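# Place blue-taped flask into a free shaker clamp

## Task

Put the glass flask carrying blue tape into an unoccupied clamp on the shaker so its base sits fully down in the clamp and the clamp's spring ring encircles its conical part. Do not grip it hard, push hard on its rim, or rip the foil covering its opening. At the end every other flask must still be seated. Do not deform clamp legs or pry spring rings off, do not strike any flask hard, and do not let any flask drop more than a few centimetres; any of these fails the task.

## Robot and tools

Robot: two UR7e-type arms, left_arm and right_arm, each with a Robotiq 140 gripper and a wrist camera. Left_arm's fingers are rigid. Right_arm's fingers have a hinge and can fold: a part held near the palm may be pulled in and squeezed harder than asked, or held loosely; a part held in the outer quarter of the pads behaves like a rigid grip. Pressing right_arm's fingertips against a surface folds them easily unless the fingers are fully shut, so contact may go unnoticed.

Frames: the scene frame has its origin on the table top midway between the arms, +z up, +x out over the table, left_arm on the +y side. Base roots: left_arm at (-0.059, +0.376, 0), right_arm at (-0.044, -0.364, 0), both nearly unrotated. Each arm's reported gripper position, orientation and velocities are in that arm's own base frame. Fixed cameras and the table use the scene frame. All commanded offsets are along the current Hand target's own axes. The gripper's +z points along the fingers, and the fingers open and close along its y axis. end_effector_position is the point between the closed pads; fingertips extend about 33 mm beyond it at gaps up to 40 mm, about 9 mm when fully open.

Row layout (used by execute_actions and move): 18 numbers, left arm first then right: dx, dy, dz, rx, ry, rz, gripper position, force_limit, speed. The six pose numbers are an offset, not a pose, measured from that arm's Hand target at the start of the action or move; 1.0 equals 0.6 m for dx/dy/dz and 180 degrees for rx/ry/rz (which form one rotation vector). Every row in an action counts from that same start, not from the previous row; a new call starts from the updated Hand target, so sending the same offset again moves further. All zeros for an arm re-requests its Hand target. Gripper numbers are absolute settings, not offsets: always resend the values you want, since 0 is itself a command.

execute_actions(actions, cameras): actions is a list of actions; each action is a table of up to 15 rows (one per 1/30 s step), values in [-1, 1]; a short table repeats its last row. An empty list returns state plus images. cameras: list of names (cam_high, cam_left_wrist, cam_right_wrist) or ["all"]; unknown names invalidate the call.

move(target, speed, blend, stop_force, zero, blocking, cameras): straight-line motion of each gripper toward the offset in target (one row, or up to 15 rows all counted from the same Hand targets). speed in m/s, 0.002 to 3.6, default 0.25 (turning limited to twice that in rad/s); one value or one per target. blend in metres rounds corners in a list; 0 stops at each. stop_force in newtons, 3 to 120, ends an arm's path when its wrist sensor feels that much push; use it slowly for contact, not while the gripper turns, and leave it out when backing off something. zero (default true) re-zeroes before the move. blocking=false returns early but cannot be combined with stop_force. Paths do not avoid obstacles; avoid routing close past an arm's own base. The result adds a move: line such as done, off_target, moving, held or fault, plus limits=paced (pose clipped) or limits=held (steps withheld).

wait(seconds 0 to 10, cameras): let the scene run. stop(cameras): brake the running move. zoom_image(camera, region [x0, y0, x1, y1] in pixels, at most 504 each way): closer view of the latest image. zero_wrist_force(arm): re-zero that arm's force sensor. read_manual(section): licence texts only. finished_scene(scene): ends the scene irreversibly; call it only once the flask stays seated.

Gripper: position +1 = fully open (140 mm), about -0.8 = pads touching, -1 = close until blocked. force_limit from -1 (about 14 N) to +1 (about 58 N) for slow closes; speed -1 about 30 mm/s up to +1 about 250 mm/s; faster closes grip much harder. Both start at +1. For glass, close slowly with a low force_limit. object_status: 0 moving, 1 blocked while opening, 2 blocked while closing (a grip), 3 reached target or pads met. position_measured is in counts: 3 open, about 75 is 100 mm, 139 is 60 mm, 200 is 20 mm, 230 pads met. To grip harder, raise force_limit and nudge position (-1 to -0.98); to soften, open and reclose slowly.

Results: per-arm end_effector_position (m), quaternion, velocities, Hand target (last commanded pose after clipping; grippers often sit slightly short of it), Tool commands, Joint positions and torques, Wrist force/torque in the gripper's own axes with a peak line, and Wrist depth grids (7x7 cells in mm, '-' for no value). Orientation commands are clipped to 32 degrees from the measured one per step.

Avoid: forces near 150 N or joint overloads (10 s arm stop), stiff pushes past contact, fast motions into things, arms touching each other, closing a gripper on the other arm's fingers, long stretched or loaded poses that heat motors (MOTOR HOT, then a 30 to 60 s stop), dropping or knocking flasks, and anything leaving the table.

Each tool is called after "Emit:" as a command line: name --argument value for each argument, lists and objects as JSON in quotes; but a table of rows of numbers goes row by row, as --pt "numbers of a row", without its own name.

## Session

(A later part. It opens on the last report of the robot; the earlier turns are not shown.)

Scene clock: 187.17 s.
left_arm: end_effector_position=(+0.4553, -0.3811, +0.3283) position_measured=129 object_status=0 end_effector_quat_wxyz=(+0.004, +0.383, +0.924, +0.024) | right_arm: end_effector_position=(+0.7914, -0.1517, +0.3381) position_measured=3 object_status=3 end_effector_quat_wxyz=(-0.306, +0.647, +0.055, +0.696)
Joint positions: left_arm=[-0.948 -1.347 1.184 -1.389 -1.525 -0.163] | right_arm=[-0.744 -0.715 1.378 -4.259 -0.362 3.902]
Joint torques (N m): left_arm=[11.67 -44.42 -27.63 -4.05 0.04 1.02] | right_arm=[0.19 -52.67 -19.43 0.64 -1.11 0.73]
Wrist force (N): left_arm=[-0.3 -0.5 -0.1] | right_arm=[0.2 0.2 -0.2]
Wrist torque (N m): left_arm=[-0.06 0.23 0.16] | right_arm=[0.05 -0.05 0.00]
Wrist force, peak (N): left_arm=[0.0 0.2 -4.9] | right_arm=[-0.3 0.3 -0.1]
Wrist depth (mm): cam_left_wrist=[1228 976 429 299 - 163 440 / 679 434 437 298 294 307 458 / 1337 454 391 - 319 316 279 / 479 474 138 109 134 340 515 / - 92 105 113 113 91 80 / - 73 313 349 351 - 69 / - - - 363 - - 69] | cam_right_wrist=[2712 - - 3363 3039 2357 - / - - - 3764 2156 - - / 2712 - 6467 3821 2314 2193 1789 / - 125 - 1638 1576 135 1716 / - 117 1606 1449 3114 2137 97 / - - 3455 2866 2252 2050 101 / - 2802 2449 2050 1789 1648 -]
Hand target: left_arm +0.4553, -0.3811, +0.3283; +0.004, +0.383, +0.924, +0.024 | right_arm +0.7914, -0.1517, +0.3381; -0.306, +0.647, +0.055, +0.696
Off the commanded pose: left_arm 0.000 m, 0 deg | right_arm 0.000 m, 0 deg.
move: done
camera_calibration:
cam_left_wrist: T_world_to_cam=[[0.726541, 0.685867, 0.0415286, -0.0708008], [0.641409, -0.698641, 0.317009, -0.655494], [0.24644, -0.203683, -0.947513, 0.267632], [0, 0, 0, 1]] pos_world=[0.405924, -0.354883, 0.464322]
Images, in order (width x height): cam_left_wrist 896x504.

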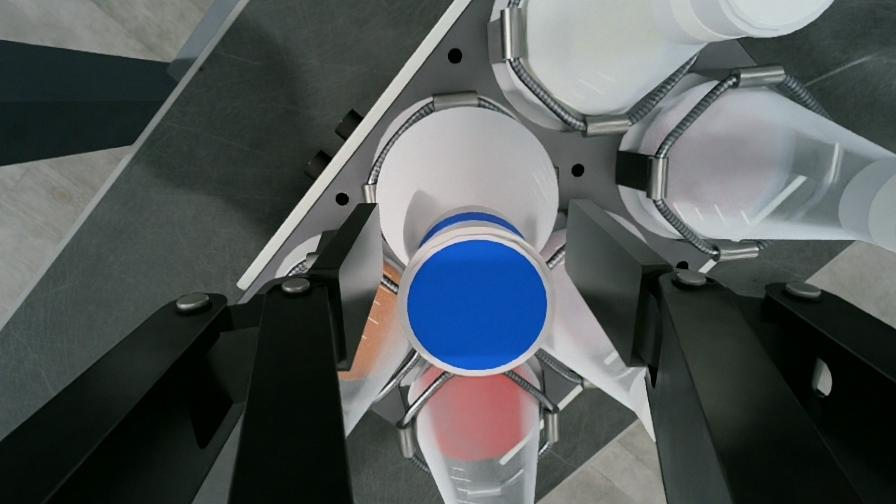

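Emit:
move --pt "0.002 0.012 -0.26 0 0 0 0.0 -1 -1 0 0 0 0 0 0 1 1 1" --cameras '["cam_left_wrist"]'

Emit:
zoom_image --camera "cam_left_wrist" --region '[320, 90, 640, 340]'

Scene clock: 191.17 s.
left_arm: end_effector_position=(+0.4554, -0.3817, +0.4844) position_measured=129 object_status=3 end_effector_quat_wxyz=(+0.004, +0.383, +0.924, +0.024) | right_arm: end_effector_position=(+0.7914, -0.1517, +0.3381) position_measured=3 object_status=3 end_effector_quat_wxyz=(-0.306, +0.647, +0.055, +0.696)
Joint positions: left_arm=[-0.948 -1.138 0.451 -0.866 -1.525 -0.163] | right_arm=[-0.744 -0.715 1.378 -4.259 -0.362 3.902]
Joint torques (N m): left_arm=[11.87 -46.89 -28.26 -2.84 0.99 0.91] | right_arm=[-0.29 -52.37 -19.86 0.67 -1.15 0.78]
Wrist force (N): left_arm=[-0.7 -0.5 0.1] | right_arm=[-0.1 0.2 -0.2]
Wrist torque (N m): left_arm=[-0.06 0.32 0.16] | right_arm=[0.03 0.03 0.00]
Wrist force, peak (N): left_arm=[-0.5 -0.7 3.5] | right_arm=[0.3 0.4 -0.1]
Wrist depth (mm): cam_left_wrist=[1344 1387 - 428 280 589 - / 670 882 590 454 458 433 1574 / 1501 614 600 265 476 338 1677 / 1594 627 124 497 138 1722 1734 / 1635 92 108 507 122 92 80 / - 73 - - - - 69 / - - - 790 1929 - 69] | cam_right_wrist=[- 2866 3821 3363 2967 - - / 2741 - - 3503 3709 2522 2547 / 2379 - 4585 3821 3363 2655 1764 / - 126 - 1538 3275 135 1704 / - 117 1596 1449 3152 144 97 / - - 3764 2802 2379 2050 101 / - 2802 2357 2050 1764 1648 -]
Hand target: left_arm +0.4554, -0.3816, +0.4845; +0.004, +0.383, +0.924, +0.024 | right_arm +0.7914, -0.1517, +0.3381; -0.306, +0.647, +0.055, +0.696
Off the commanded pose: left_arm 0.000 m, 0 deg | right_arm 0.000 m, 0 deg.
move: done
camera_calibration:
cam_left_wrist: T_world_to_cam=[[0.726606, 0.6858, 0.0414842, -0.0770403], [0.641371, -0.698705, 0.316945, -0.705494], [0.246346, -0.203687, -0.947536, 0.415419], [0, 0, 0, 1]] pos_world=[0.406125, -0.355483, 0.620423]
Images, in order (width x height): cam_left_wrist 896x504.

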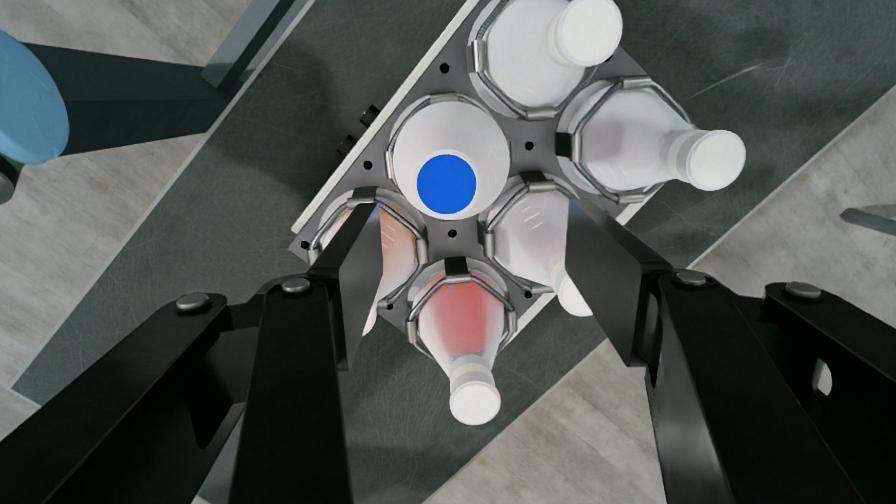

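Scaled by 1.575 from the camera's 896x504 image, which has a finer 1280x720 frame.

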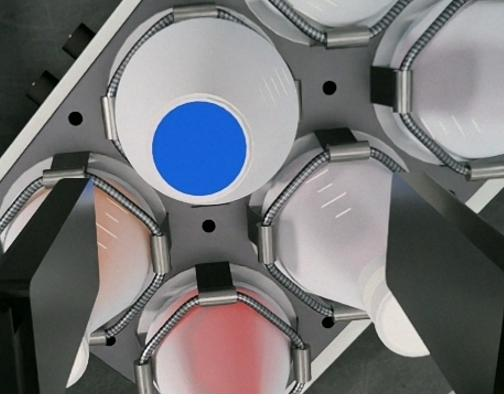

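Emit:
move --pt "0.0033 -0.0225 0.26 -0.0038 -0.0102 0 0.0 -1 -1 0 0 0 0 0 0 1 1 1" --cameras '["cam_left_wrist"]' --speed 0.1

Scene clock: 201.30 s.
left_arm: end_effector_position=(+0.4485, -0.3833, +0.3282) position_measured=129 object_status=3 end_effector_quat_wxyz=(+0.021, +0.383, +0.923, +0.023) | right_arm: end_effector_position=(+0.7914, -0.1517, +0.3381) position_measured=3 object_status=3 end_effector_quat_wxyz=(-0.306, +0.647, +0.055, +0.696)
Joint positions: left_arm=[-0.969 -1.384 1.237 -1.434 -1.508 -0.182] | right_arm=[-0.744 -0.715 1.378 -4.259 -0.362 3.902]
Joint torques (N m): left_arm=[3.67 -22.18 -19.2 -2.88 -0.64 0.89] | right_arm=[0.18 -52.18 -20.04 0.61 -1.25 0.87]
Wrist force (N): left_arm=[-0.4 -0.6 0.1] | right_arm=[-0.1 0.0 -0.1]
Wrist torque (N m): left_arm=[-0.10 0.26 0.16] | right_arm=[0.01 0.02 0.00]
Wrist force, peak (N): left_arm=[-0.5 -0.5 -1.8] | right_arm=[-0.2 0.5 -0.1]
Wrist depth (mm): cam_left_wrist=[1216 1210 411 310 - 277 133 / 759 434 446 301 305 306 322 / 1380 450 336 273 320 318 303 / 479 475 138 138 122 320 530 / 487 92 105 113 113 92 80 / - 73 318 360 334 - 69 / - - - 369 - - 69] | cam_right_wrist=[- - 4134 3603 3114 3363 - / - 4203 - 3603 3076 3233 2425 / - - 3941 3603 4068 2156 1828 / 2627 125 3941 1596 1576 135 1670 / - 117 1751 1484 3002 2119 97 / - - 3076 2741 2314 2018 102 / - 2473 2522 2084 1801 1627 -]
Hand target: left_arm +0.4486, -0.3833, +0.3280; +0.021, +0.383, +0.923, +0.023 | right_arm +0.7914, -0.1517, +0.3381; -0.306, +0.647, +0.055, +0.696
Off the commanded pose: left_arm 0.000 m, 0 deg | right_arm 0.000 m, 0 deg.
move: done
camera_calibration:
cam_left_wrist: T_world_to_cam=[[0.726228, 0.685294, 0.0544518, -0.0686688], [0.629814, -0.694994, 0.346868, -0.65591], [0.27555, -0.217611, -0.936332, 0.246651], [0, 0, 0, 1]] pos_world=[0.395006, -0.355122, 0.4622]
Images, in order (width x height): cam_left_wrist 896x504.

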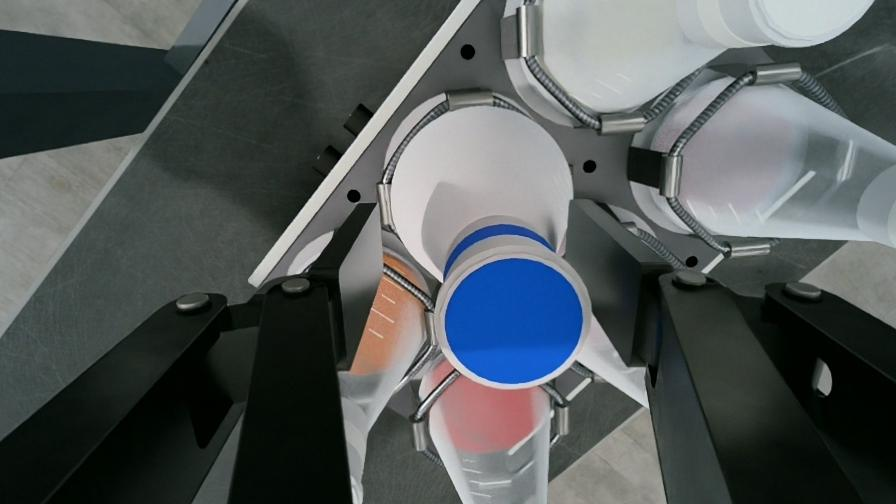

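Emit:
move --pt "-0.002 0.0138 0 0 0 0 0.0 -1 -1 0 0 0 0 0 0 1 1 1" --pt "-0.002 0.0138 0 0 0 0 -1 -0.4 -1 0 0 0 0 0 0 1 1 1" --cameras '["cam_left_wrist"]' --speed 0.1

Emit:
wait --seconds 0.8 --cameras '["cam_left_wrist"]'

Emit:
zoom_image --camera "cam_left_wrist" --region '[320, 40, 640, 240]'

Scene clock: 206.73 s.
left_arm: end_effector_position=(+0.4553, -0.3783, +0.3285) position_measured=163 object_status=0 end_effector_quat_wxyz=(+0.021, +0.383, +0.923, +0.023) | right_arm: end_effector_position=(+0.7914, -0.1517, +0.3381) position_measured=3 object_status=3 end_effector_quat_wxyz=(-0.306, +0.647, +0.055, +0.696)
Joint positions: left_arm=[-0.954 -1.379 1.23 -1.433 -1.508 -0.167] | right_arm=[-0.744 -0.715 1.378 -4.259 -0.362 3.902]
Joint torques (N m): left_arm=[-9.01 -43.93 -19.2 -2.01 -0.88 -0.76] | right_arm=[-0.06 -51.74 -20.26 0.59 -1.17 0.82]
Wrist force (N): left_arm=[-0.4 -0.7 -0.6] | right_arm=[0.0 0.2 -0.1]
Wrist torque (N m): left_arm=[-0.05 0.25 -0.02] | right_arm=[0.05 0.00 0.00]
Wrist force, peak (N): left_arm=[-0.3 -1.0 -0.9] | right_arm=[0.2 0.4 -0.3]
Wrist depth (mm): cam_left_wrist=[744 - 406 297 280 159 433 / 634 439 428 303 313 303 454 / 1358 447 335 - 321 318 289 / 480 473 328 113 136 332 515 / 496 - 92 113 113 84 1666 / - 71 - 358 - - 68 / - - - 362 - - -] | cam_right_wrist=[- - 4425 2866 3152 2655 2573 / 3275 - - 3552 3233 - - / 2899 - - 3764 4348 2522 1801 / - 126 - 3655 3408 135 1739 / - 117 3709 1484 2899 144 97 / - - 3503 2771 2293 2034 102 / - 2866 2741 2102 1814 1659 -]
Hand target: left_arm +0.4553, -0.3783, +0.3285; +0.021, +0.383, +0.923, +0.023 | right_arm +0.7914, -0.1517, +0.3381; -0.306, +0.647, +0.055, +0.696
Off the commanded pose: left_arm 0.000 m, 0 deg | right_arm 0.000 m, 0 deg.
move: done
camera_calibration:
cam_left_wrist: T_world_to_cam=[[0.72621, 0.68532, 0.0543592, -0.0769969], [0.629911, -0.694995, 0.34669, -0.656815], [0.275373, -0.217528, -0.936403, 0.246373], [0, 0, 0, 1]] pos_world=[0.401807, -0.350122, 0.462601]
Images, in order (width x height): cam_left_wrist 896x504.

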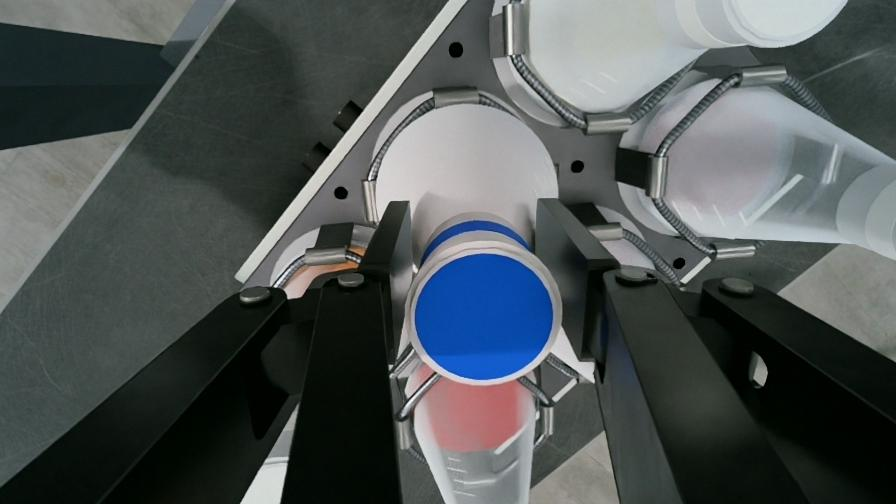

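Scene clock: 207.53 s.
left_arm: end_effector_position=(+0.4553, -0.3783, +0.3285) position_measured=163 object_status=2 end_effector_quat_wxyz=(+0.021, +0.383, +0.923, +0.023) | right_arm: end_effector_position=(+0.7914, -0.1517, +0.3381) position_measured=3 object_status=3 end_effector_quat_wxyz=(-0.306, +0.647, +0.055, +0.696)
Joint positions: left_arm=[-0.954 -1.379 1.23 -1.433 -1.508 -0.167] | right_arm=[-0.744 -0.715 1.378 -4.259 -0.362 3.902]
Joint torques (N m): left_arm=[-8.44 -45.34 -19.29 -2.92 -0.59 -0.74] | right_arm=[0.12 -51.76 -20.05 0.66 -1.14 0.82]
Wrist force (N): left_arm=[-0.8 -0.9 -0.8] | right_arm=[0.1 0.2 -0.2]
Wrist torque (N m): left_arm=[-0.10 0.33 -0.02] | right_arm=[0.04 -0.02 0.00]
Wrist force, peak (N): left_arm=[-0.8 -0.9 -0.8] | right_arm=[-0.2 0.1 -0.4]
Wrist depth (mm): cam_left_wrist=[1161 913 416 294 277 160 439 / 614 419 429 299 310 306 453 / 1337 452 344 - 323 317 287 / 475 474 327 111 136 345 521 / 496 - 92 113 113 84 1677 / - 71 - 355 - - 68 / - - - 371 - - -] | cam_right_wrist=[- - 5483 3114 3503 2683 - / - 2899 - 3408 2683 - 2335 / 2771 - - 4348 3941 2314 1789 / - 125 - 1501 3408 135 1693 / - 117 1627 1449 3076 2137 97 / - 3114 3275 2712 2379 2050 101 / - 2712 2473 2137 1814 1627 -]
Hand target: left_arm +0.4553, -0.3783, +0.3285; +0.021, +0.383, +0.923, +0.023 | right_arm +0.7914, -0.1517, +0.3381; -0.306, +0.647, +0.055, +0.696
Tool commands: left_gripper/position=-1.0 left_gripper/force_limit=-0.4 left_gripper/speed=-1.0 right_gripper/position=+1.0 right_gripper/force_limit=+1.0 right_gripper/speed=+1.0
Off the commanded pose: left_arm 0.000 m, 0 deg | right_arm 0.000 m, 0 deg.
wait: 0.80 s; at rest by 0.17 s
camera_calibration:
cam_left_wrist: T_world_to_cam=[[0.72621, 0.68532, 0.0543592, -0.0769969], [0.629911, -0.694995, 0.34669, -0.656815], [0.275373, -0.217528, -0.936403, 0.246373], [0, 0, 0, 1]] pos_world=[0.401807, -0.350122, 0.462601]
Images, in order (width x height): cam_left_wrist 896x504.

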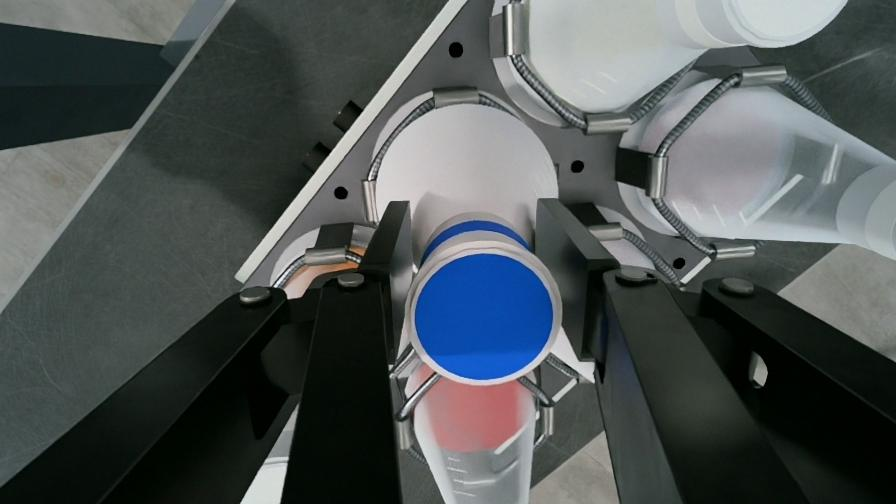

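Scaled by 1.575 from the camera's 896x504 image, which has a finer 1280x720 frame.

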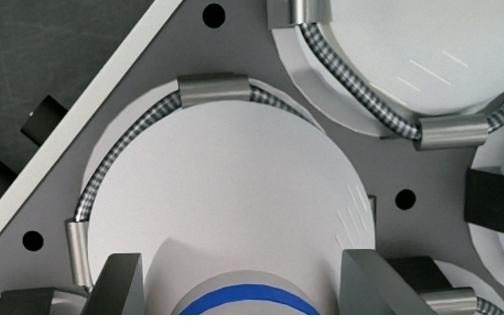

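Emit:
move --pt "-0.005 0.0022 0.007 0.0187 0.0061 0 -1 -0.4 -1 0 0 0 0 0 0 1 1 1" --cameras '["cam_left_wrist"]' --speed 0.02

Emit:
zoom_image --camera "cam_left_wrist" --region '[320, 40, 640, 240]'

Scene clock: 215.80 s.
left_arm: end_effector_position=(+0.4586, -0.3794, +0.3245) position_measured=163 object_status=2 end_effector_quat_wxyz=(+0.001, +0.383, +0.924, +0.000) | right_arm: end_effector_position=(+0.7914, -0.1517, +0.3381) position_measured=3 object_status=3 end_effector_quat_wxyz=(-0.306, +0.647, +0.055, +0.696)
Joint positions: left_arm=[-0.918 -1.353 1.205 -1.425 -1.57 -0.131] | right_arm=[-0.744 -0.715 1.378 -4.259 -0.362 3.902]
Joint torques (N m): left_arm=[-5.97 -9.74 -7.58 -1.1 1 -0.62] | right_arm=[0.24 -51.85 -20.56 0.65 -1.16 0.79]
Wrist force (N): left_arm=[12.6 -1.2 -40.6] | right_arm=[-0.1 0.1 0.0]
Wrist torque (N m): left_arm=[-0.51 0.22 0.06] | right_arm=[0.03 0.03 -0.01]
Wrist force, peak (N): left_arm=[13.0 -1.1 -40.8] | right_arm=[-0.1 0.4 0.2]
Wrist depth (mm): cam_left_wrist=[792 1252 417 293 - 161 413 / 640 - 441 297 304 293 305 / 1418 462 324 269 311 307 299 / 1372 485 332 111 137 326 488 / 514 - 92 113 110 86 1537 / - 71 - 346 - - 68 / - - - 364 - - -] | cam_right_wrist=[- - 4850 3941 - - - / - - 3655 3764 3941 - 2573 / 2802 3039 4504 3603 3655 2402 1814 / 2522 125 3709 1528 2193 135 1716 / - 117 1955 1433 3039 126 97 / - - 3655 2522 2293 2034 101 / - 3039 2522 2067 1801 1638 -]
Hand target: left_arm +0.4586, -0.3794, +0.3245; +0.001, +0.383, +0.924, +0.000 | right_arm +0.7914, -0.1517, +0.3381; -0.306, +0.647, +0.055, +0.696
Off the commanded pose: left_arm 0.000 m, 0 deg | right_arm 0.000 m, 0 deg.
move: done
camera_calibration:
cam_left_wrist: T_world_to_cam=[[0.727654, 0.685925, -0.00505567, -0.0596862], [0.648557, -0.685576, 0.330696, -0.657982], [0.223366, -0.243911, -0.943724, 0.257644], [0, 0, 0, 1]] pos_world=[0.412621, -0.347314, 0.460434]
Images, in order (width x height): cam_left_wrist 896x504.

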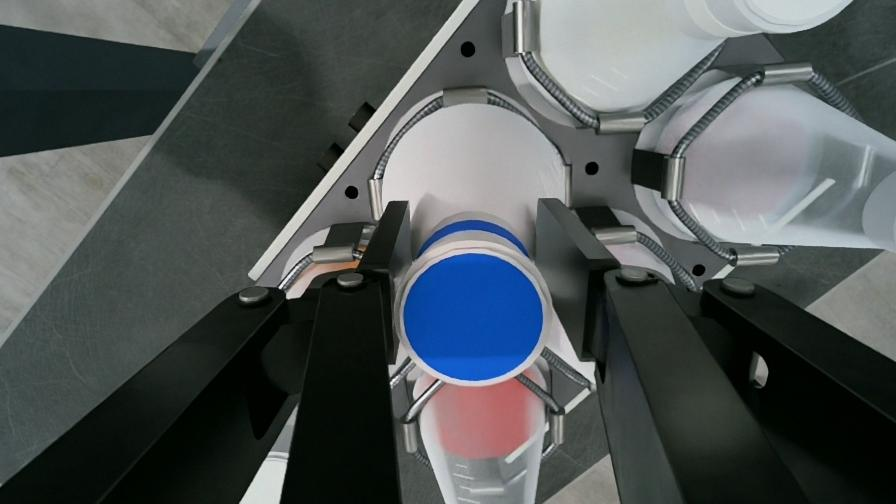

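Scaled by 1.575 from the camera's 896x504 image, which has a finer 1280x720 frame.

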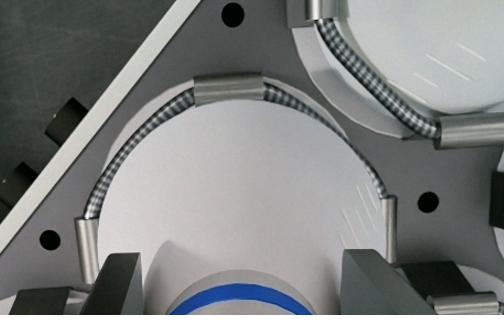

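Emit:
move --pt "0.003 0.005 -0.001 0 0 0 -1 -0.4 -1 0 0 0 0 0 0 1 1 1" --cameras '["cam_left_wrist"]' --speed 0.015

Emit:
zoom_image --camera "cam_left_wrist" --region '[320, 40, 640, 240]'

Scene clock: 221.17 s.
left_arm: end_effector_position=(+0.4594, -0.3759, +0.3251) position_measured=163 object_status=2 end_effector_quat_wxyz=(+0.001, +0.383, +0.924, +0.000) | right_arm: end_effector_position=(+0.7914, -0.1517, +0.3381) position_measured=3 object_status=3 end_effector_quat_wxyz=(-0.306, +0.647, +0.055, +0.696)
Joint positions: left_arm=[-0.913 -1.357 1.208 -1.424 -1.57 -0.126] | right_arm=[-0.744 -0.715 1.378 -4.259 -0.362 3.902]
Joint torques (N m): left_arm=[9.01 -34.75 -15.68 0.41 0.68 0.41] | right_arm=[0.48 -51.24 -20.01 0.56 -1.14 0.86]
Wrist force (N): left_arm=[1.1 -5.9 -16.5] | right_arm=[0.0 0.0 0.0]
Wrist torque (N m): left_arm=[0.16 0.15 0.16] | right_arm=[0.00 -0.01 0.00]
Wrist force, peak (N): left_arm=[12.9 0.3 -42.9] | right_arm=[0.1 0.4 -0.2]
Wrist depth (mm): cam_left_wrist=[1258 1246 417 294 274 159 411 / 582 448 439 297 283 294 305 / 1410 462 336 272 313 302 299 / 1546 488 333 109 137 323 483 / 529 - 92 113 111 86 1518 / - 71 - 349 - - 68 / - - - 363 - - -] | cam_right_wrist=[- 4203 - 3318 - 2834 - / - 3603 - 3233 2802 3039 2272 / 3114 4068 - 3076 4003 2627 1801 / - 125 2802 1617 3363 135 1716 / - 117 1681 1425 3002 144 97 / - - 2967 2741 2293 2002 101 / - 2712 2522 2174 1789 1648 -]
Hand target: left_arm +0.4594, -0.3760, +0.3251; +0.001, +0.383, +0.924, +0.000 | right_arm +0.7914, -0.1517, +0.3381; -0.306, +0.647, +0.055, +0.696
Off the commanded pose: left_arm 0.000 m, 0 deg | right_arm 0.000 m, 0 deg.
move: done
camera_calibration:
cam_left_wrist: T_world_to_cam=[[0.727713, 0.685864, -0.00487473, -0.0627259], [0.648457, -0.685673, 0.330691, -0.656358], [0.223467, -0.24381, -0.943726, 0.258855], [0, 0, 0, 1]] pos_world=[0.41342, -0.343914, 0.461034]
Images, in order (width x height): cam_left_wrist 896x504.

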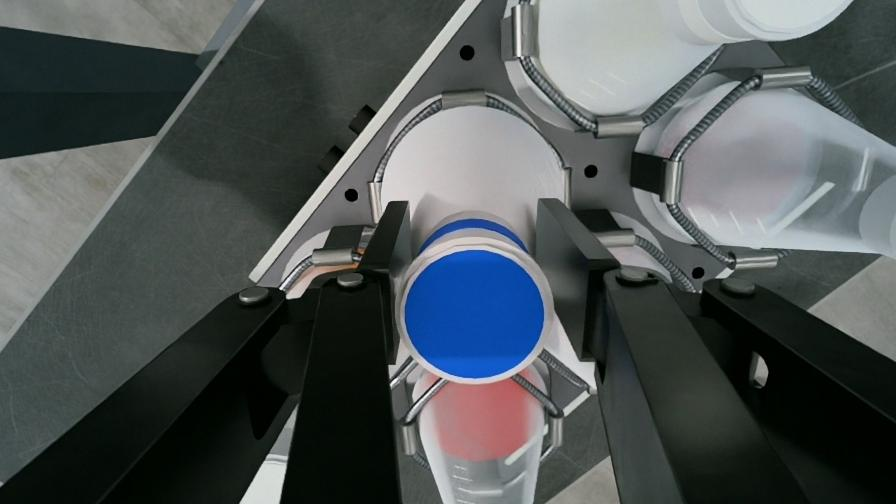

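Scaled by 1.575 from the camera's 896x504 image, which has a finer 1280x720 frame.

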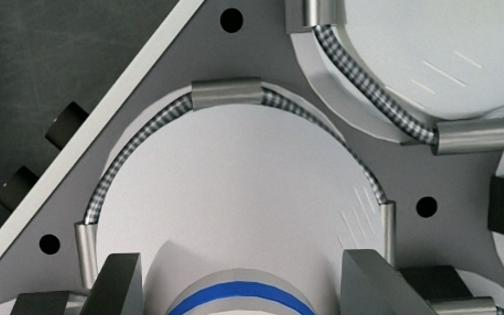

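Emit:
move --pt "-0.0055 0.0142 0.005 0.018 0.007 0 -1 -0.4 -1 0 0 0 0 0 0 1 1 1" --cameras '["cam_left_wrist"]' --speed 0.015

Emit:
zoom_image --camera "cam_left_wrist" --region '[320, 40, 640, 240]'

Scene clock: 228.17 s.
left_arm: end_effector_position=(+0.4678, -0.3723, +0.3221) position_measured=163 object_status=2 end_effector_quat_wxyz=(-0.020, +0.383, +0.923, -0.022) | right_arm: end_effector_position=(+0.7914, -0.1517, +0.3381) position_measured=3 object_status=3 end_effector_quat_wxyz=(-0.306, +0.647, +0.055, +0.696)
Joint positions: left_arm=[-0.867 -1.323 1.171 -1.403 -1.628 -0.08] | right_arm=[-0.744 -0.715 1.378 -4.259 -0.362 3.902]
Joint torques (N m): left_arm=[1.11 -15.78 -6.98 -0.9 5.73 -0.68] | right_arm=[0.35 -51.17 -19.98 0.78 -1.15 0.84]
Wrist force (N): left_arm=[8.3 -13.3 -34.9] | right_arm=[-0.1 0.1 -0.1]
Wrist torque (N m): left_arm=[0.50 0.19 0.04] | right_arm=[0.03 0.03 0.00]
Wrist force, peak (N): left_arm=[19.3 -12.3 -49.3] | right_arm=[0.0 0.5 -0.1]
Wrist depth (mm): cam_left_wrist=[1330 1323 426 292 270 159 400 / 555 463 455 262 295 285 283 / 1492 480 463 260 307 295 294 / 1537 499 338 109 136 310 337 / 559 - 92 112 111 86 473 / - 68 - 342 - - 68 / - - - 352 - - -] | cam_right_wrist=[- - - 3880 - - 2802 / 2834 - 4068 3552 3821 2272 2379 / 2600 - 5366 3114 3455 2497 1801 / - 125 - 1617 3318 135 1716 / - 117 1751 1449 3076 145 97 / - - 3552 2655 2335 1986 102 / - 2866 2573 2156 1868 1659 -]
Hand target: left_arm +0.4678, -0.3723, +0.3221; -0.020, +0.383, +0.923, -0.022 | right_arm +0.7914, -0.1517, +0.3381; -0.306, +0.647, +0.055, +0.696
Off the commanded pose: left_arm 0.000 m, 0 deg | right_arm 0.000 m, 0 deg.
move: done
camera_calibration:
cam_left_wrist: T_world_to_cam=[[0.725811, 0.68507, -0.0622645, -0.0522697], [0.666398, -0.677794, 0.310659, -0.657306], [0.17062, -0.266973, -0.94848, 0.272664], [0, 0, 0, 1]] pos_world=[0.429444, -0.336916, 0.45956]
Images, in order (width x height): cam_left_wrist 896x504.

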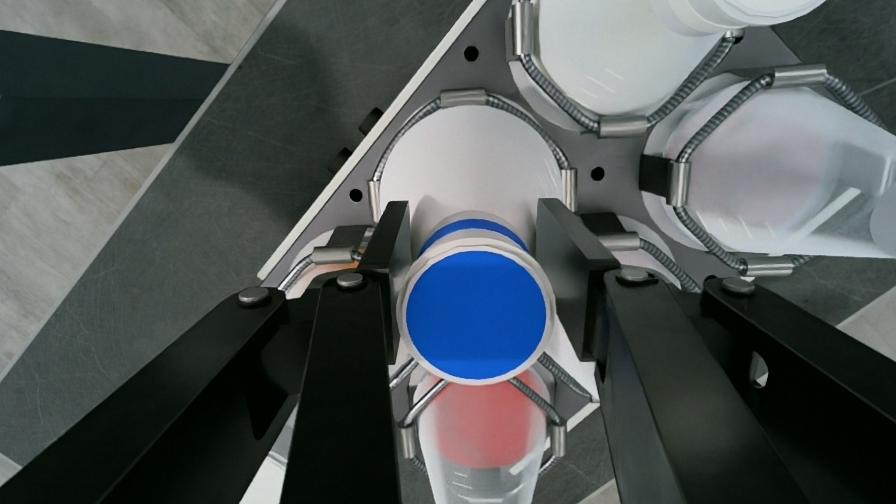

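Scaled by 1.575 from the camera's 896x504 image, which has a finer 1280x720 frame.

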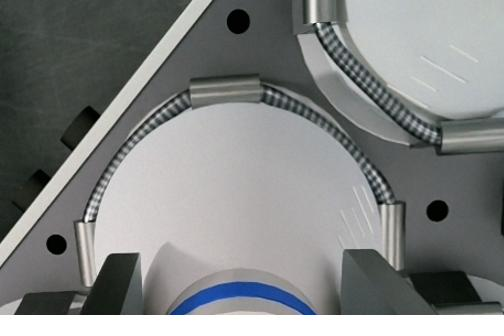

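Emit:
move --pt "-0.0125 0 0.006 0.0 0.016 0 -1 -0.4 -1 0 0 0 0 0 0 1 1 1" --cameras '["cam_left_wrist"]' --speed 0.015

Emit:
zoom_image --camera "cam_left_wrist" --region '[320, 40, 640, 240]'

Scene clock: 232.47 s.
left_arm: end_effector_position=(+0.4729, -0.3777, +0.3183) position_measured=163 object_status=2 end_effector_quat_wxyz=(-0.043, +0.384, +0.922, -0.012) | right_arm: end_effector_position=(+0.7914, -0.1517, +0.3381) position_measured=3 object_status=3 end_effector_quat_wxyz=(-0.306, +0.647, +0.055, +0.696)
Joint positions: left_arm=[-0.864 -1.263 1.09 -1.333 -1.632 -0.074] | right_arm=[-0.744 -0.715 1.378 -4.259 -0.362 3.902]
Joint torques (N m): left_arm=[13.25 -28.69 -4.71 -2.2 1.45 1.19] | right_arm=[0.02 -51.54 -20.38 0.65 -1.11 0.95]
Wrist force (N): left_arm=[5.8 -8.7 -36.5] | right_arm=[0.0 0.3 0.0]
Wrist torque (N m): left_arm=[0.57 0.16 -0.01] | right_arm=[0.06 0.00 0.00]
Wrist force, peak (N): left_arm=[10.5 -17.2 -53.4] | right_arm=[-0.2 0.1 -0.4]
Wrist depth (mm): cam_left_wrist=[1344 1316 430 311 266 276 402 / 600 458 443 295 293 283 280 / 1483 476 345 - 305 290 287 / 1518 493 332 115 137 310 335 / 1711 - 92 113 111 86 461 / - 68 - 327 - - 68 / - - - 339 - - -] | cam_right_wrist=[- - - 3002 2899 - - / 2573 3709 4425 3455 - - - / 3076 - - 4275 3233 2357 1776 / - 125 - 1492 1659 138 1693 / - 117 1751 1458 2834 135 97 / - - 3275 2834 2252 1868 101 / - 3002 2473 2137 1776 1627 -]
Hand target: left_arm +0.4729, -0.3777, +0.3184; -0.043, +0.384, +0.922, -0.012 | right_arm +0.7914, -0.1517, +0.3381; -0.306, +0.647, +0.055, +0.696
Off the commanded pose: left_arm 0.000 m, 0 deg | right_arm 0.000 m, 0 deg.
move: done
camera_calibration:
cam_left_wrist: T_world_to_cam=[[0.72555, 0.685241, -0.0634199, -0.0518614], [0.674586, -0.689983, 0.262406, -0.656317], [0.136053, -0.233171, -0.962871, 0.300439], [0, 0, 0, 1]] pos_world=[0.439495, -0.347256, 0.458216]
Images, in order (width x height): cam_left_wrist 896x504.

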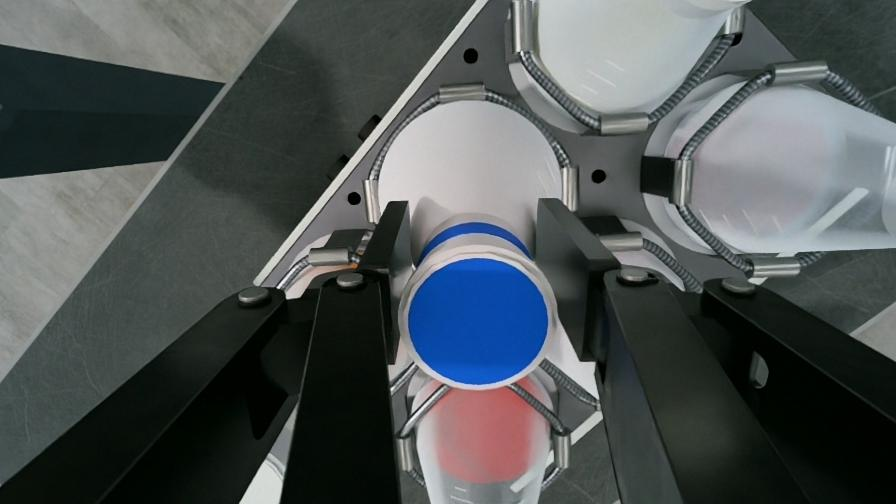

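Scaled by 1.575 from the camera's 896x504 image, which has a finer 1280x720 frame.

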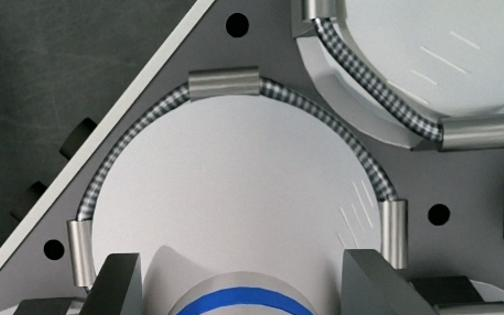

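Emit:
move --pt "-0.0014 0.0011 0.02 0.0 0 0 -1 -0.4 -1 0 0 0 0 0 0 1 1 1" --cameras '["cam_left_wrist"]' --speed 0.015 --stop_force 20

Emit:
zoom_image --camera "cam_left_wrist" --region '[320, 40, 640, 240]'

Scene clock: 237.33 s.
left_arm: end_effector_position=(+0.4729, -0.3777, +0.3063) position_measured=163 object_status=2 end_effector_quat_wxyz=(-0.043, +0.384, +0.922, -0.012) | right_arm: end_effector_position=(+0.7914, -0.1517, +0.3381) position_measured=3 object_status=3 end_effector_quat_wxyz=(-0.306, +0.647, +0.055, +0.696)
Joint positions: left_arm=[-0.864 -1.268 1.128 -1.366 -1.632 -0.074] | right_arm=[-0.744 -0.715 1.378 -4.259 -0.362 3.902]
Joint torques (N m): left_arm=[-5.25 -45.98 -36.23 -5.26 -0.61 -0.59] | right_arm=[0.59 -51.29 -20.43 0.69 -1.15 0.97]
Wrist force (N): left_arm=[-1.0 -1.5 10.6] | right_arm=[0.0 0.0 0.0]
Wrist torque (N m): left_arm=[-0.10 0.30 0.02] | right_arm=[0.00 0.01 0.00]
Wrist force, peak (N): left_arm=[6.6 -9.1 -40.9] | right_arm=[0.1 0.2 -0.4]
Wrist depth (mm): cam_left_wrist=[1316 1330 415 306 259 265 266 / 611 447 432 284 269 272 268 / 1492 460 445 268 289 277 275 / 1518 478 315 113 137 298 297 / - - 92 113 112 86 448 / - 71 - 287 - - 68 / - - - 326 - - -] | cam_right_wrist=[- - 3880 3363 - 2627 2232 / - 4003 5254 3503 3114 - 2449 / 2933 - - 3655 2933 2425 1776 / - 125 - 1566 3275 135 1704 / - 117 1617 1433 2967 2119 97 / - - 3192 2741 2314 2119 102 / - 2967 2573 2102 1986 1617 -]
Hand target: left_arm +0.4729, -0.3777, +0.3063; -0.043, +0.384, +0.922, -0.012 | right_arm +0.7914, -0.1517, +0.3381; -0.306, +0.647, +0.055, +0.696
Off the commanded pose: left_arm 0.000 m, 0 deg | right_arm 0.000 m, 0 deg.
move: done
camera_calibration:
cam_left_wrist: T_world_to_cam=[[0.725507, 0.685292, -0.0633617, -0.052611], [0.674572, -0.689864, 0.262757, -0.653275], [0.136354, -0.233374, -0.962779, 0.28864], [0, 0, 0, 1]] pos_world=[0.439493, -0.347256, 0.446215]
Images, in order (width x height): cam_left_wrist 896x504.

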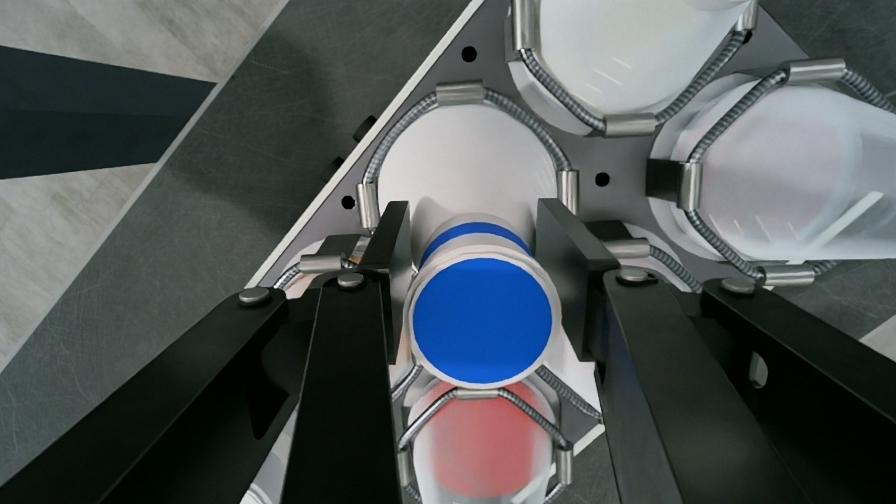

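Scaled by 1.575 from the camera's 896x504 image, which has a finer 1280x720 frame.

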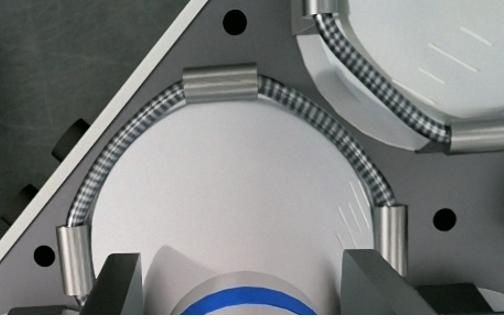

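Emit:
move --pt "0.0175 -0.0138 0.003 -0.0175 -0.0223 0 -1 -0.4 -1 0 0 0 0 0 0 1 1 1" --cameras '["cam_left_wrist"]' --speed 0.02

Emit:
zoom_image --camera "cam_left_wrist" --region '[320, 40, 640, 240]'

Scene clock: 243.90 s.
left_arm: end_effector_position=(+0.4594, -0.3762, +0.3058) position_measured=163 object_status=2 end_effector_quat_wxyz=(+0.000, +0.384, +0.923, +0.000) end_effector_velocity=(+0.000, -0.001, +0.001) end_effector_angular_velocity=(-0.003, +0.003, -0.001) | right_arm: end_effector_position=(+0.7914, -0.1517, +0.3381) position_measured=3 object_status=3 end_effector_quat_wxyz=(-0.306, +0.647, +0.055, +0.696)
Joint positions: left_arm=[-0.912 -1.361 1.262 -1.473 -1.571 -0.124] | right_arm=[-0.744 -0.715 1.378 -4.259 -0.362 3.902]
Joint velocities: left_arm=[0.001 0.003 -0.005 0.002 -0.004 0.002] | right_arm=[within noise]
Joint torques (N m): left_arm=[6.51 -29.56 -35.24 -1.18 -0.88 0.87] | right_arm=[0.72 -51.17 -20.07 0.61 -1.1 1.05]
Wrist force (N): left_arm=[-2.3 -0.3 9.3] | right_arm=[0.1 0.3 -0.2]
Wrist torque (N m): left_arm=[-0.07 0.27 0.10] | right_arm=[0.08 -0.02 0.00]
Wrist force, peak (N): left_arm=[-0.9 -1.7 11.1] | right_arm=[0.3 0.3 -0.2]
Wrist depth (mm): cam_left_wrist=[1290 1222 401 273 257 270 393 / 587 421 419 277 276 276 276 / 1344 444 299 269 292 287 284 / 1395 450 310 113 137 303 344 / 485 - 92 113 112 84 1565 / - 71 - 322 - - 68 / - - - 339 - - -] | cam_right_wrist=[- 3455 - 3233 3002 - 2232 / 2683 - 3002 3764 3039 2314 2314 / 3503 3709 4850 3655 4203 2473 1776 / - 126 4134 3764 2252 135 1739 / - 117 3709 1458 2967 135 97 / - - 3363 2683 2402 2050 102 / - 2967 2497 2102 1727 1638 -]
Hand target: left_arm +0.4595, -0.3761, +0.3057; +0.000, +0.384, +0.923, +0.000 | right_arm +0.7914, -0.1517, +0.3381; -0.306, +0.647, +0.055, +0.696
Off the commanded pose: left_arm 0.000 m, 0 deg | right_arm 0.000 m, 0 deg.
move: done
camera_calibration:
cam_left_wrist: T_world_to_cam=[[0.72863, 0.684878, -0.00638987, -0.0629601], [0.648249, -0.68659, 0.329192, -0.649914], [0.221069, -0.244002, -0.944241, 0.241778], [0, 0, 0, 1]] pos_world=[0.413731, -0.34411, 0.441841]
Images, in order (width x height): cam_left_wrist 896x504.

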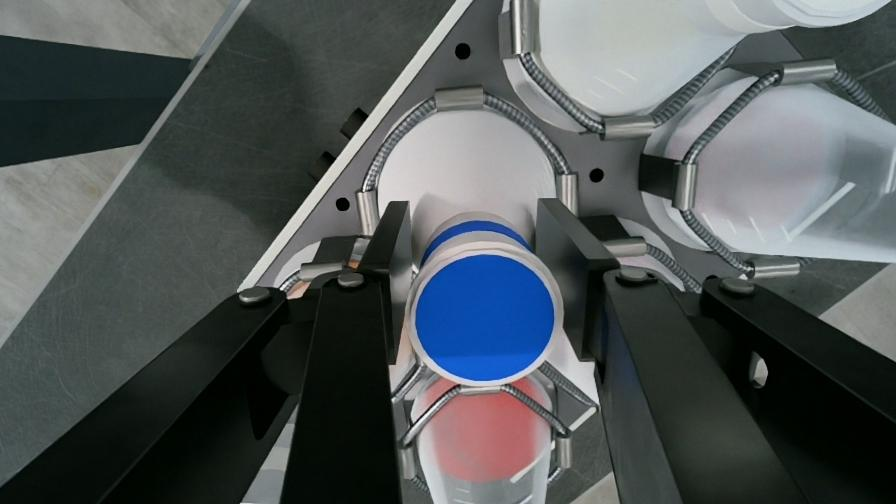

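Scaled by 1.575 from the camera's 896x504 image, which has a finer 1280x720 frame.

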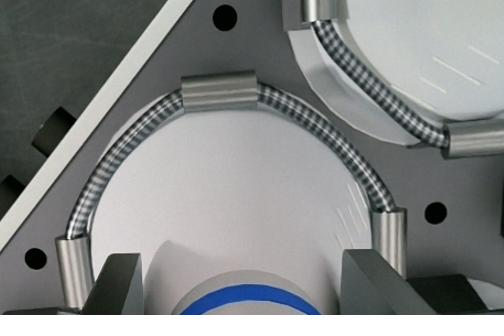

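Lower to the floor gently.

Emit:
move --target '[0,0,0.06,0,0,0,-1,-0.4,-1,0,0,0,0,0,0,1,1,1]' --cameras '["cam_left_wrist"]' --speed 0.015 --stop_force 18

Emit:
zoom_image --camera "cam_left_wrist" --region '[320, 40, 640, 240]'

Scene clock: 248.00 s.
left_arm: end_effector_position=(+0.4595, -0.3762, +0.2887) position_measured=163 object_status=2 end_effector_quat_wxyz=(+0.000, +0.384, +0.923, +0.000) | right_arm: end_effector_position=(+0.7914, -0.1517, +0.3381) position_measured=3 object_status=3 end_effector_quat_wxyz=(-0.306, +0.647, +0.055, +0.696)
Joint positions: left_arm=[-0.912 -1.364 1.309 -1.517 -1.571 -0.124] | right_arm=[-0.744 -0.715 1.378 -4.259 -0.362 3.902]
Joint torques (N m): left_arm=[6.85 -16.68 -16.56 -1.62 -1.02 0.31] | right_arm=[0.57 -50.83 -19.84 0.64 -1.13 1.02]
Wrist force (N): left_arm=[-4.0 -1.3 -10.9] | right_arm=[-0.1 0.2 0.0]
Wrist torque (N m): left_arm=[0.04 0.13 0.11] | right_arm=[0.03 0.02 0.00]
Wrist force, peak (N): left_arm=[-5.5 0.0 -14.3] | right_arm=[0.2 0.4 -0.2]
Wrist depth (mm): cam_left_wrist=[1205 1210 380 260 - 252 257 / 650 405 398 263 263 258 259 / 1351 429 307 - 274 269 270 / 1387 - 292 114 137 281 278 / 467 - 92 112 111 84 464 / - 71 - 272 - - 68 / - - - 318 - - -] | cam_right_wrist=[2627 4134 5254 3408 2933 - - / 2933 5732 4203 3552 3039 6005 2335 / 3363 - - 3192 3603 2314 1789 / - 126 - 1627 3552 135 1704 / - 117 3552 1492 3039 144 97 / - 3603 3503 2802 2212 2102 101 / - 4585 2522 2119 1789 1638 -]
Hand target: left_arm +0.4595, -0.3762, +0.2887; +0.000, +0.384, +0.923, +0.000 (not the last commanded pose) | right_arm +0.7914, -0.1517, +0.3381; -0.306, +0.647, +0.055, +0.696
Off the commanded pose: left_arm 0.019 m, 0 deg | right_arm 0.000 m, 0 deg.
move: contact (left_arm)
camera_calibration:
cam_left_wrist: T_world_to_cam=[[0.728615, 0.684892, -0.00655186, -0.0631353], [0.648338, -0.68658, 0.329039, -0.644416], [0.220858, -0.243991, -0.944294, 0.225796], [0, 0, 0, 1]] pos_world=[0.413932, -0.34411, 0.424842]
Images, in order (width x height): cam_left_wrist 896x504.

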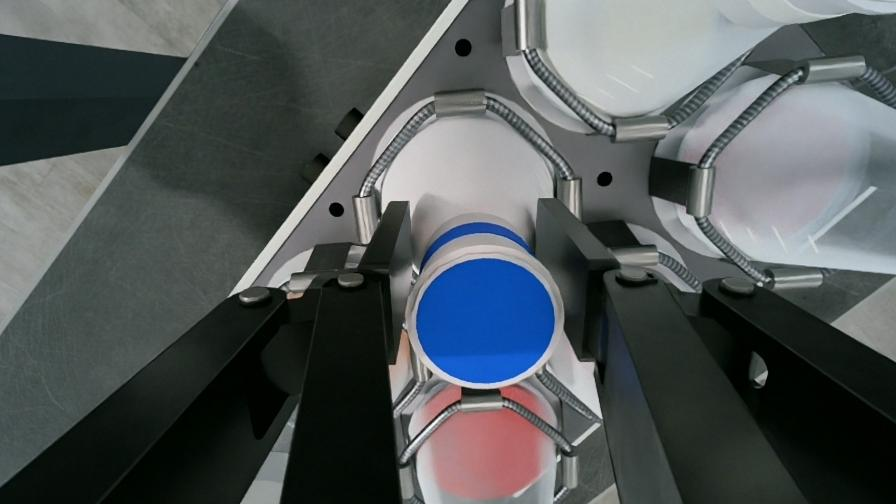

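Scaled by 1.575 from the camera's 896x504 image, which has a finer 1280x720 frame.

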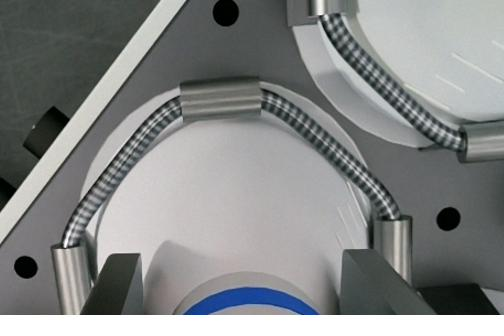

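Emit:
move --pt "0 0 -0.001 0 0 0 0.05 -1 -1 0 0 0 0 0 0 1 1 1" --pt "0 0 -0.3 0 0 0 0.05 -1 -1 0 0 0 0 0 0 1 1 1" --cameras '["cam_left_wrist","cam_high"]'

Emit:
zoom_image --camera "cam_left_wrist" --region '[320, 40, 640, 290]'

Scene clock: 253.27 s.
left_arm: end_effector_position=(+0.4596, -0.3761, +0.4686) position_measured=123 object_status=3 end_effector_quat_wxyz=(+0.000, +0.384, +0.923, +0.000) | right_arm: end_effector_position=(+0.7914, -0.1517, +0.3381) position_measured=3 object_status=3 end_effector_quat_wxyz=(-0.306, +0.647, +0.055, +0.696)
Joint positions: left_arm=[-0.912 -1.197 0.596 -0.971 -1.572 -0.124] | right_arm=[-0.744 -0.715 1.378 -4.259 -0.362 3.902]
Joint torques (N m): left_arm=[11.91 -45.31 -26.49 -1.8 0.42 0.62] | right_arm=[0.72 -51.06 -19.75 0.71 -1.16 1.11]
Wrist force (N): left_arm=[-0.4 -0.9 0.0] | right_arm=[0.0 0.3 0.1]
Wrist torque (N m): left_arm=[-0.15 0.25 0.14] | right_arm=[0.07 -0.01 0.00]
Wrist force, peak (N): left_arm=[-4.1 -1.4 -11.5] | right_arm=[0.1 0.5 0.0]
Wrist depth (mm): cam_left_wrist=[1395 1387 545 437 255 - 583 / 464 864 568 428 429 400 586 / 1555 624 601 292 449 315 1594 / 1666 635 133 484 144 493 1645 / 1677 - 110 493 448 92 82 / - 70 721 707 - - 71 / - - - 785 2005 - 68] | cam_right_wrist=[- - - 3275 2967 - - / 2771 - - 3709 - - - / 2771 2627 5604 2933 3192 2402 1801 / - 126 - 3880 3455 135 1727 / - 117 3941 1492 3002 2102 97 / - - 3363 2771 2293 2050 102 / - 2834 2522 2119 1776 1648 -]
Hand target: left_arm +0.4596, -0.3760, +0.4687; +0.000, +0.384, +0.923, +0.000 | right_arm +0.7914, -0.1517, +0.3381; -0.306, +0.647, +0.055, +0.696
Off the commanded pose: left_arm 0.000 m, 0 deg | right_arm 0.000 m, 0 deg.
move: done
camera_calibration:
cam_left_wrist: T_world_to_cam=[[0.728631, 0.684874, -0.00662039, -0.0619283], [0.648352, -0.686596, 0.328978, -0.703585], [0.220763, -0.243996, -0.944314, 0.395724], [0, 0, 0, 1]] pos_world=[0.413932, -0.34411, 0.604742]
Images, in order (width x height): cam_high 896x504, cam_left_wrist 896x504.

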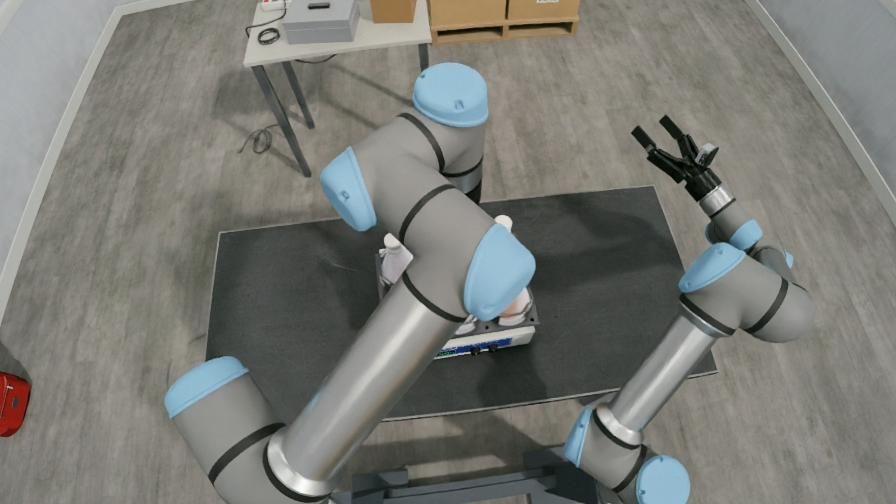

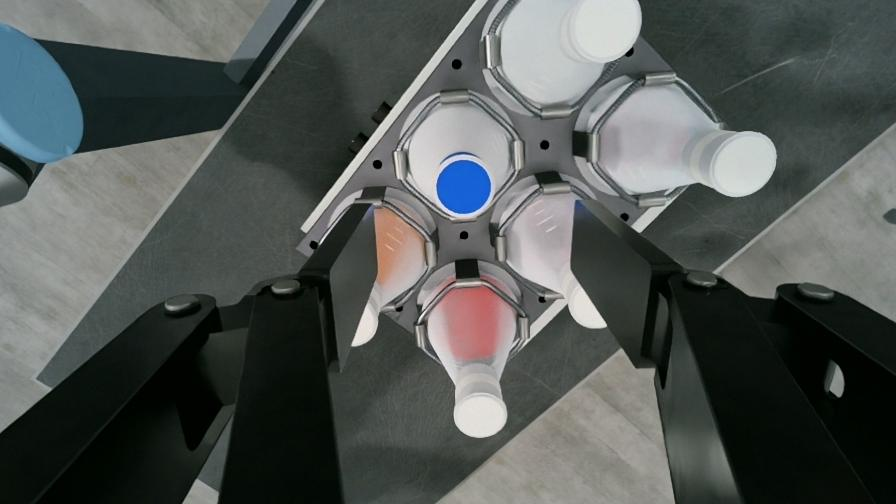

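Scaled by 1.575 from the camera's 896x504 image, which has a finer 1280x720 frame.

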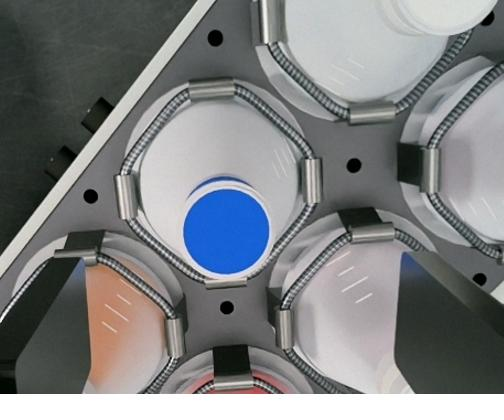

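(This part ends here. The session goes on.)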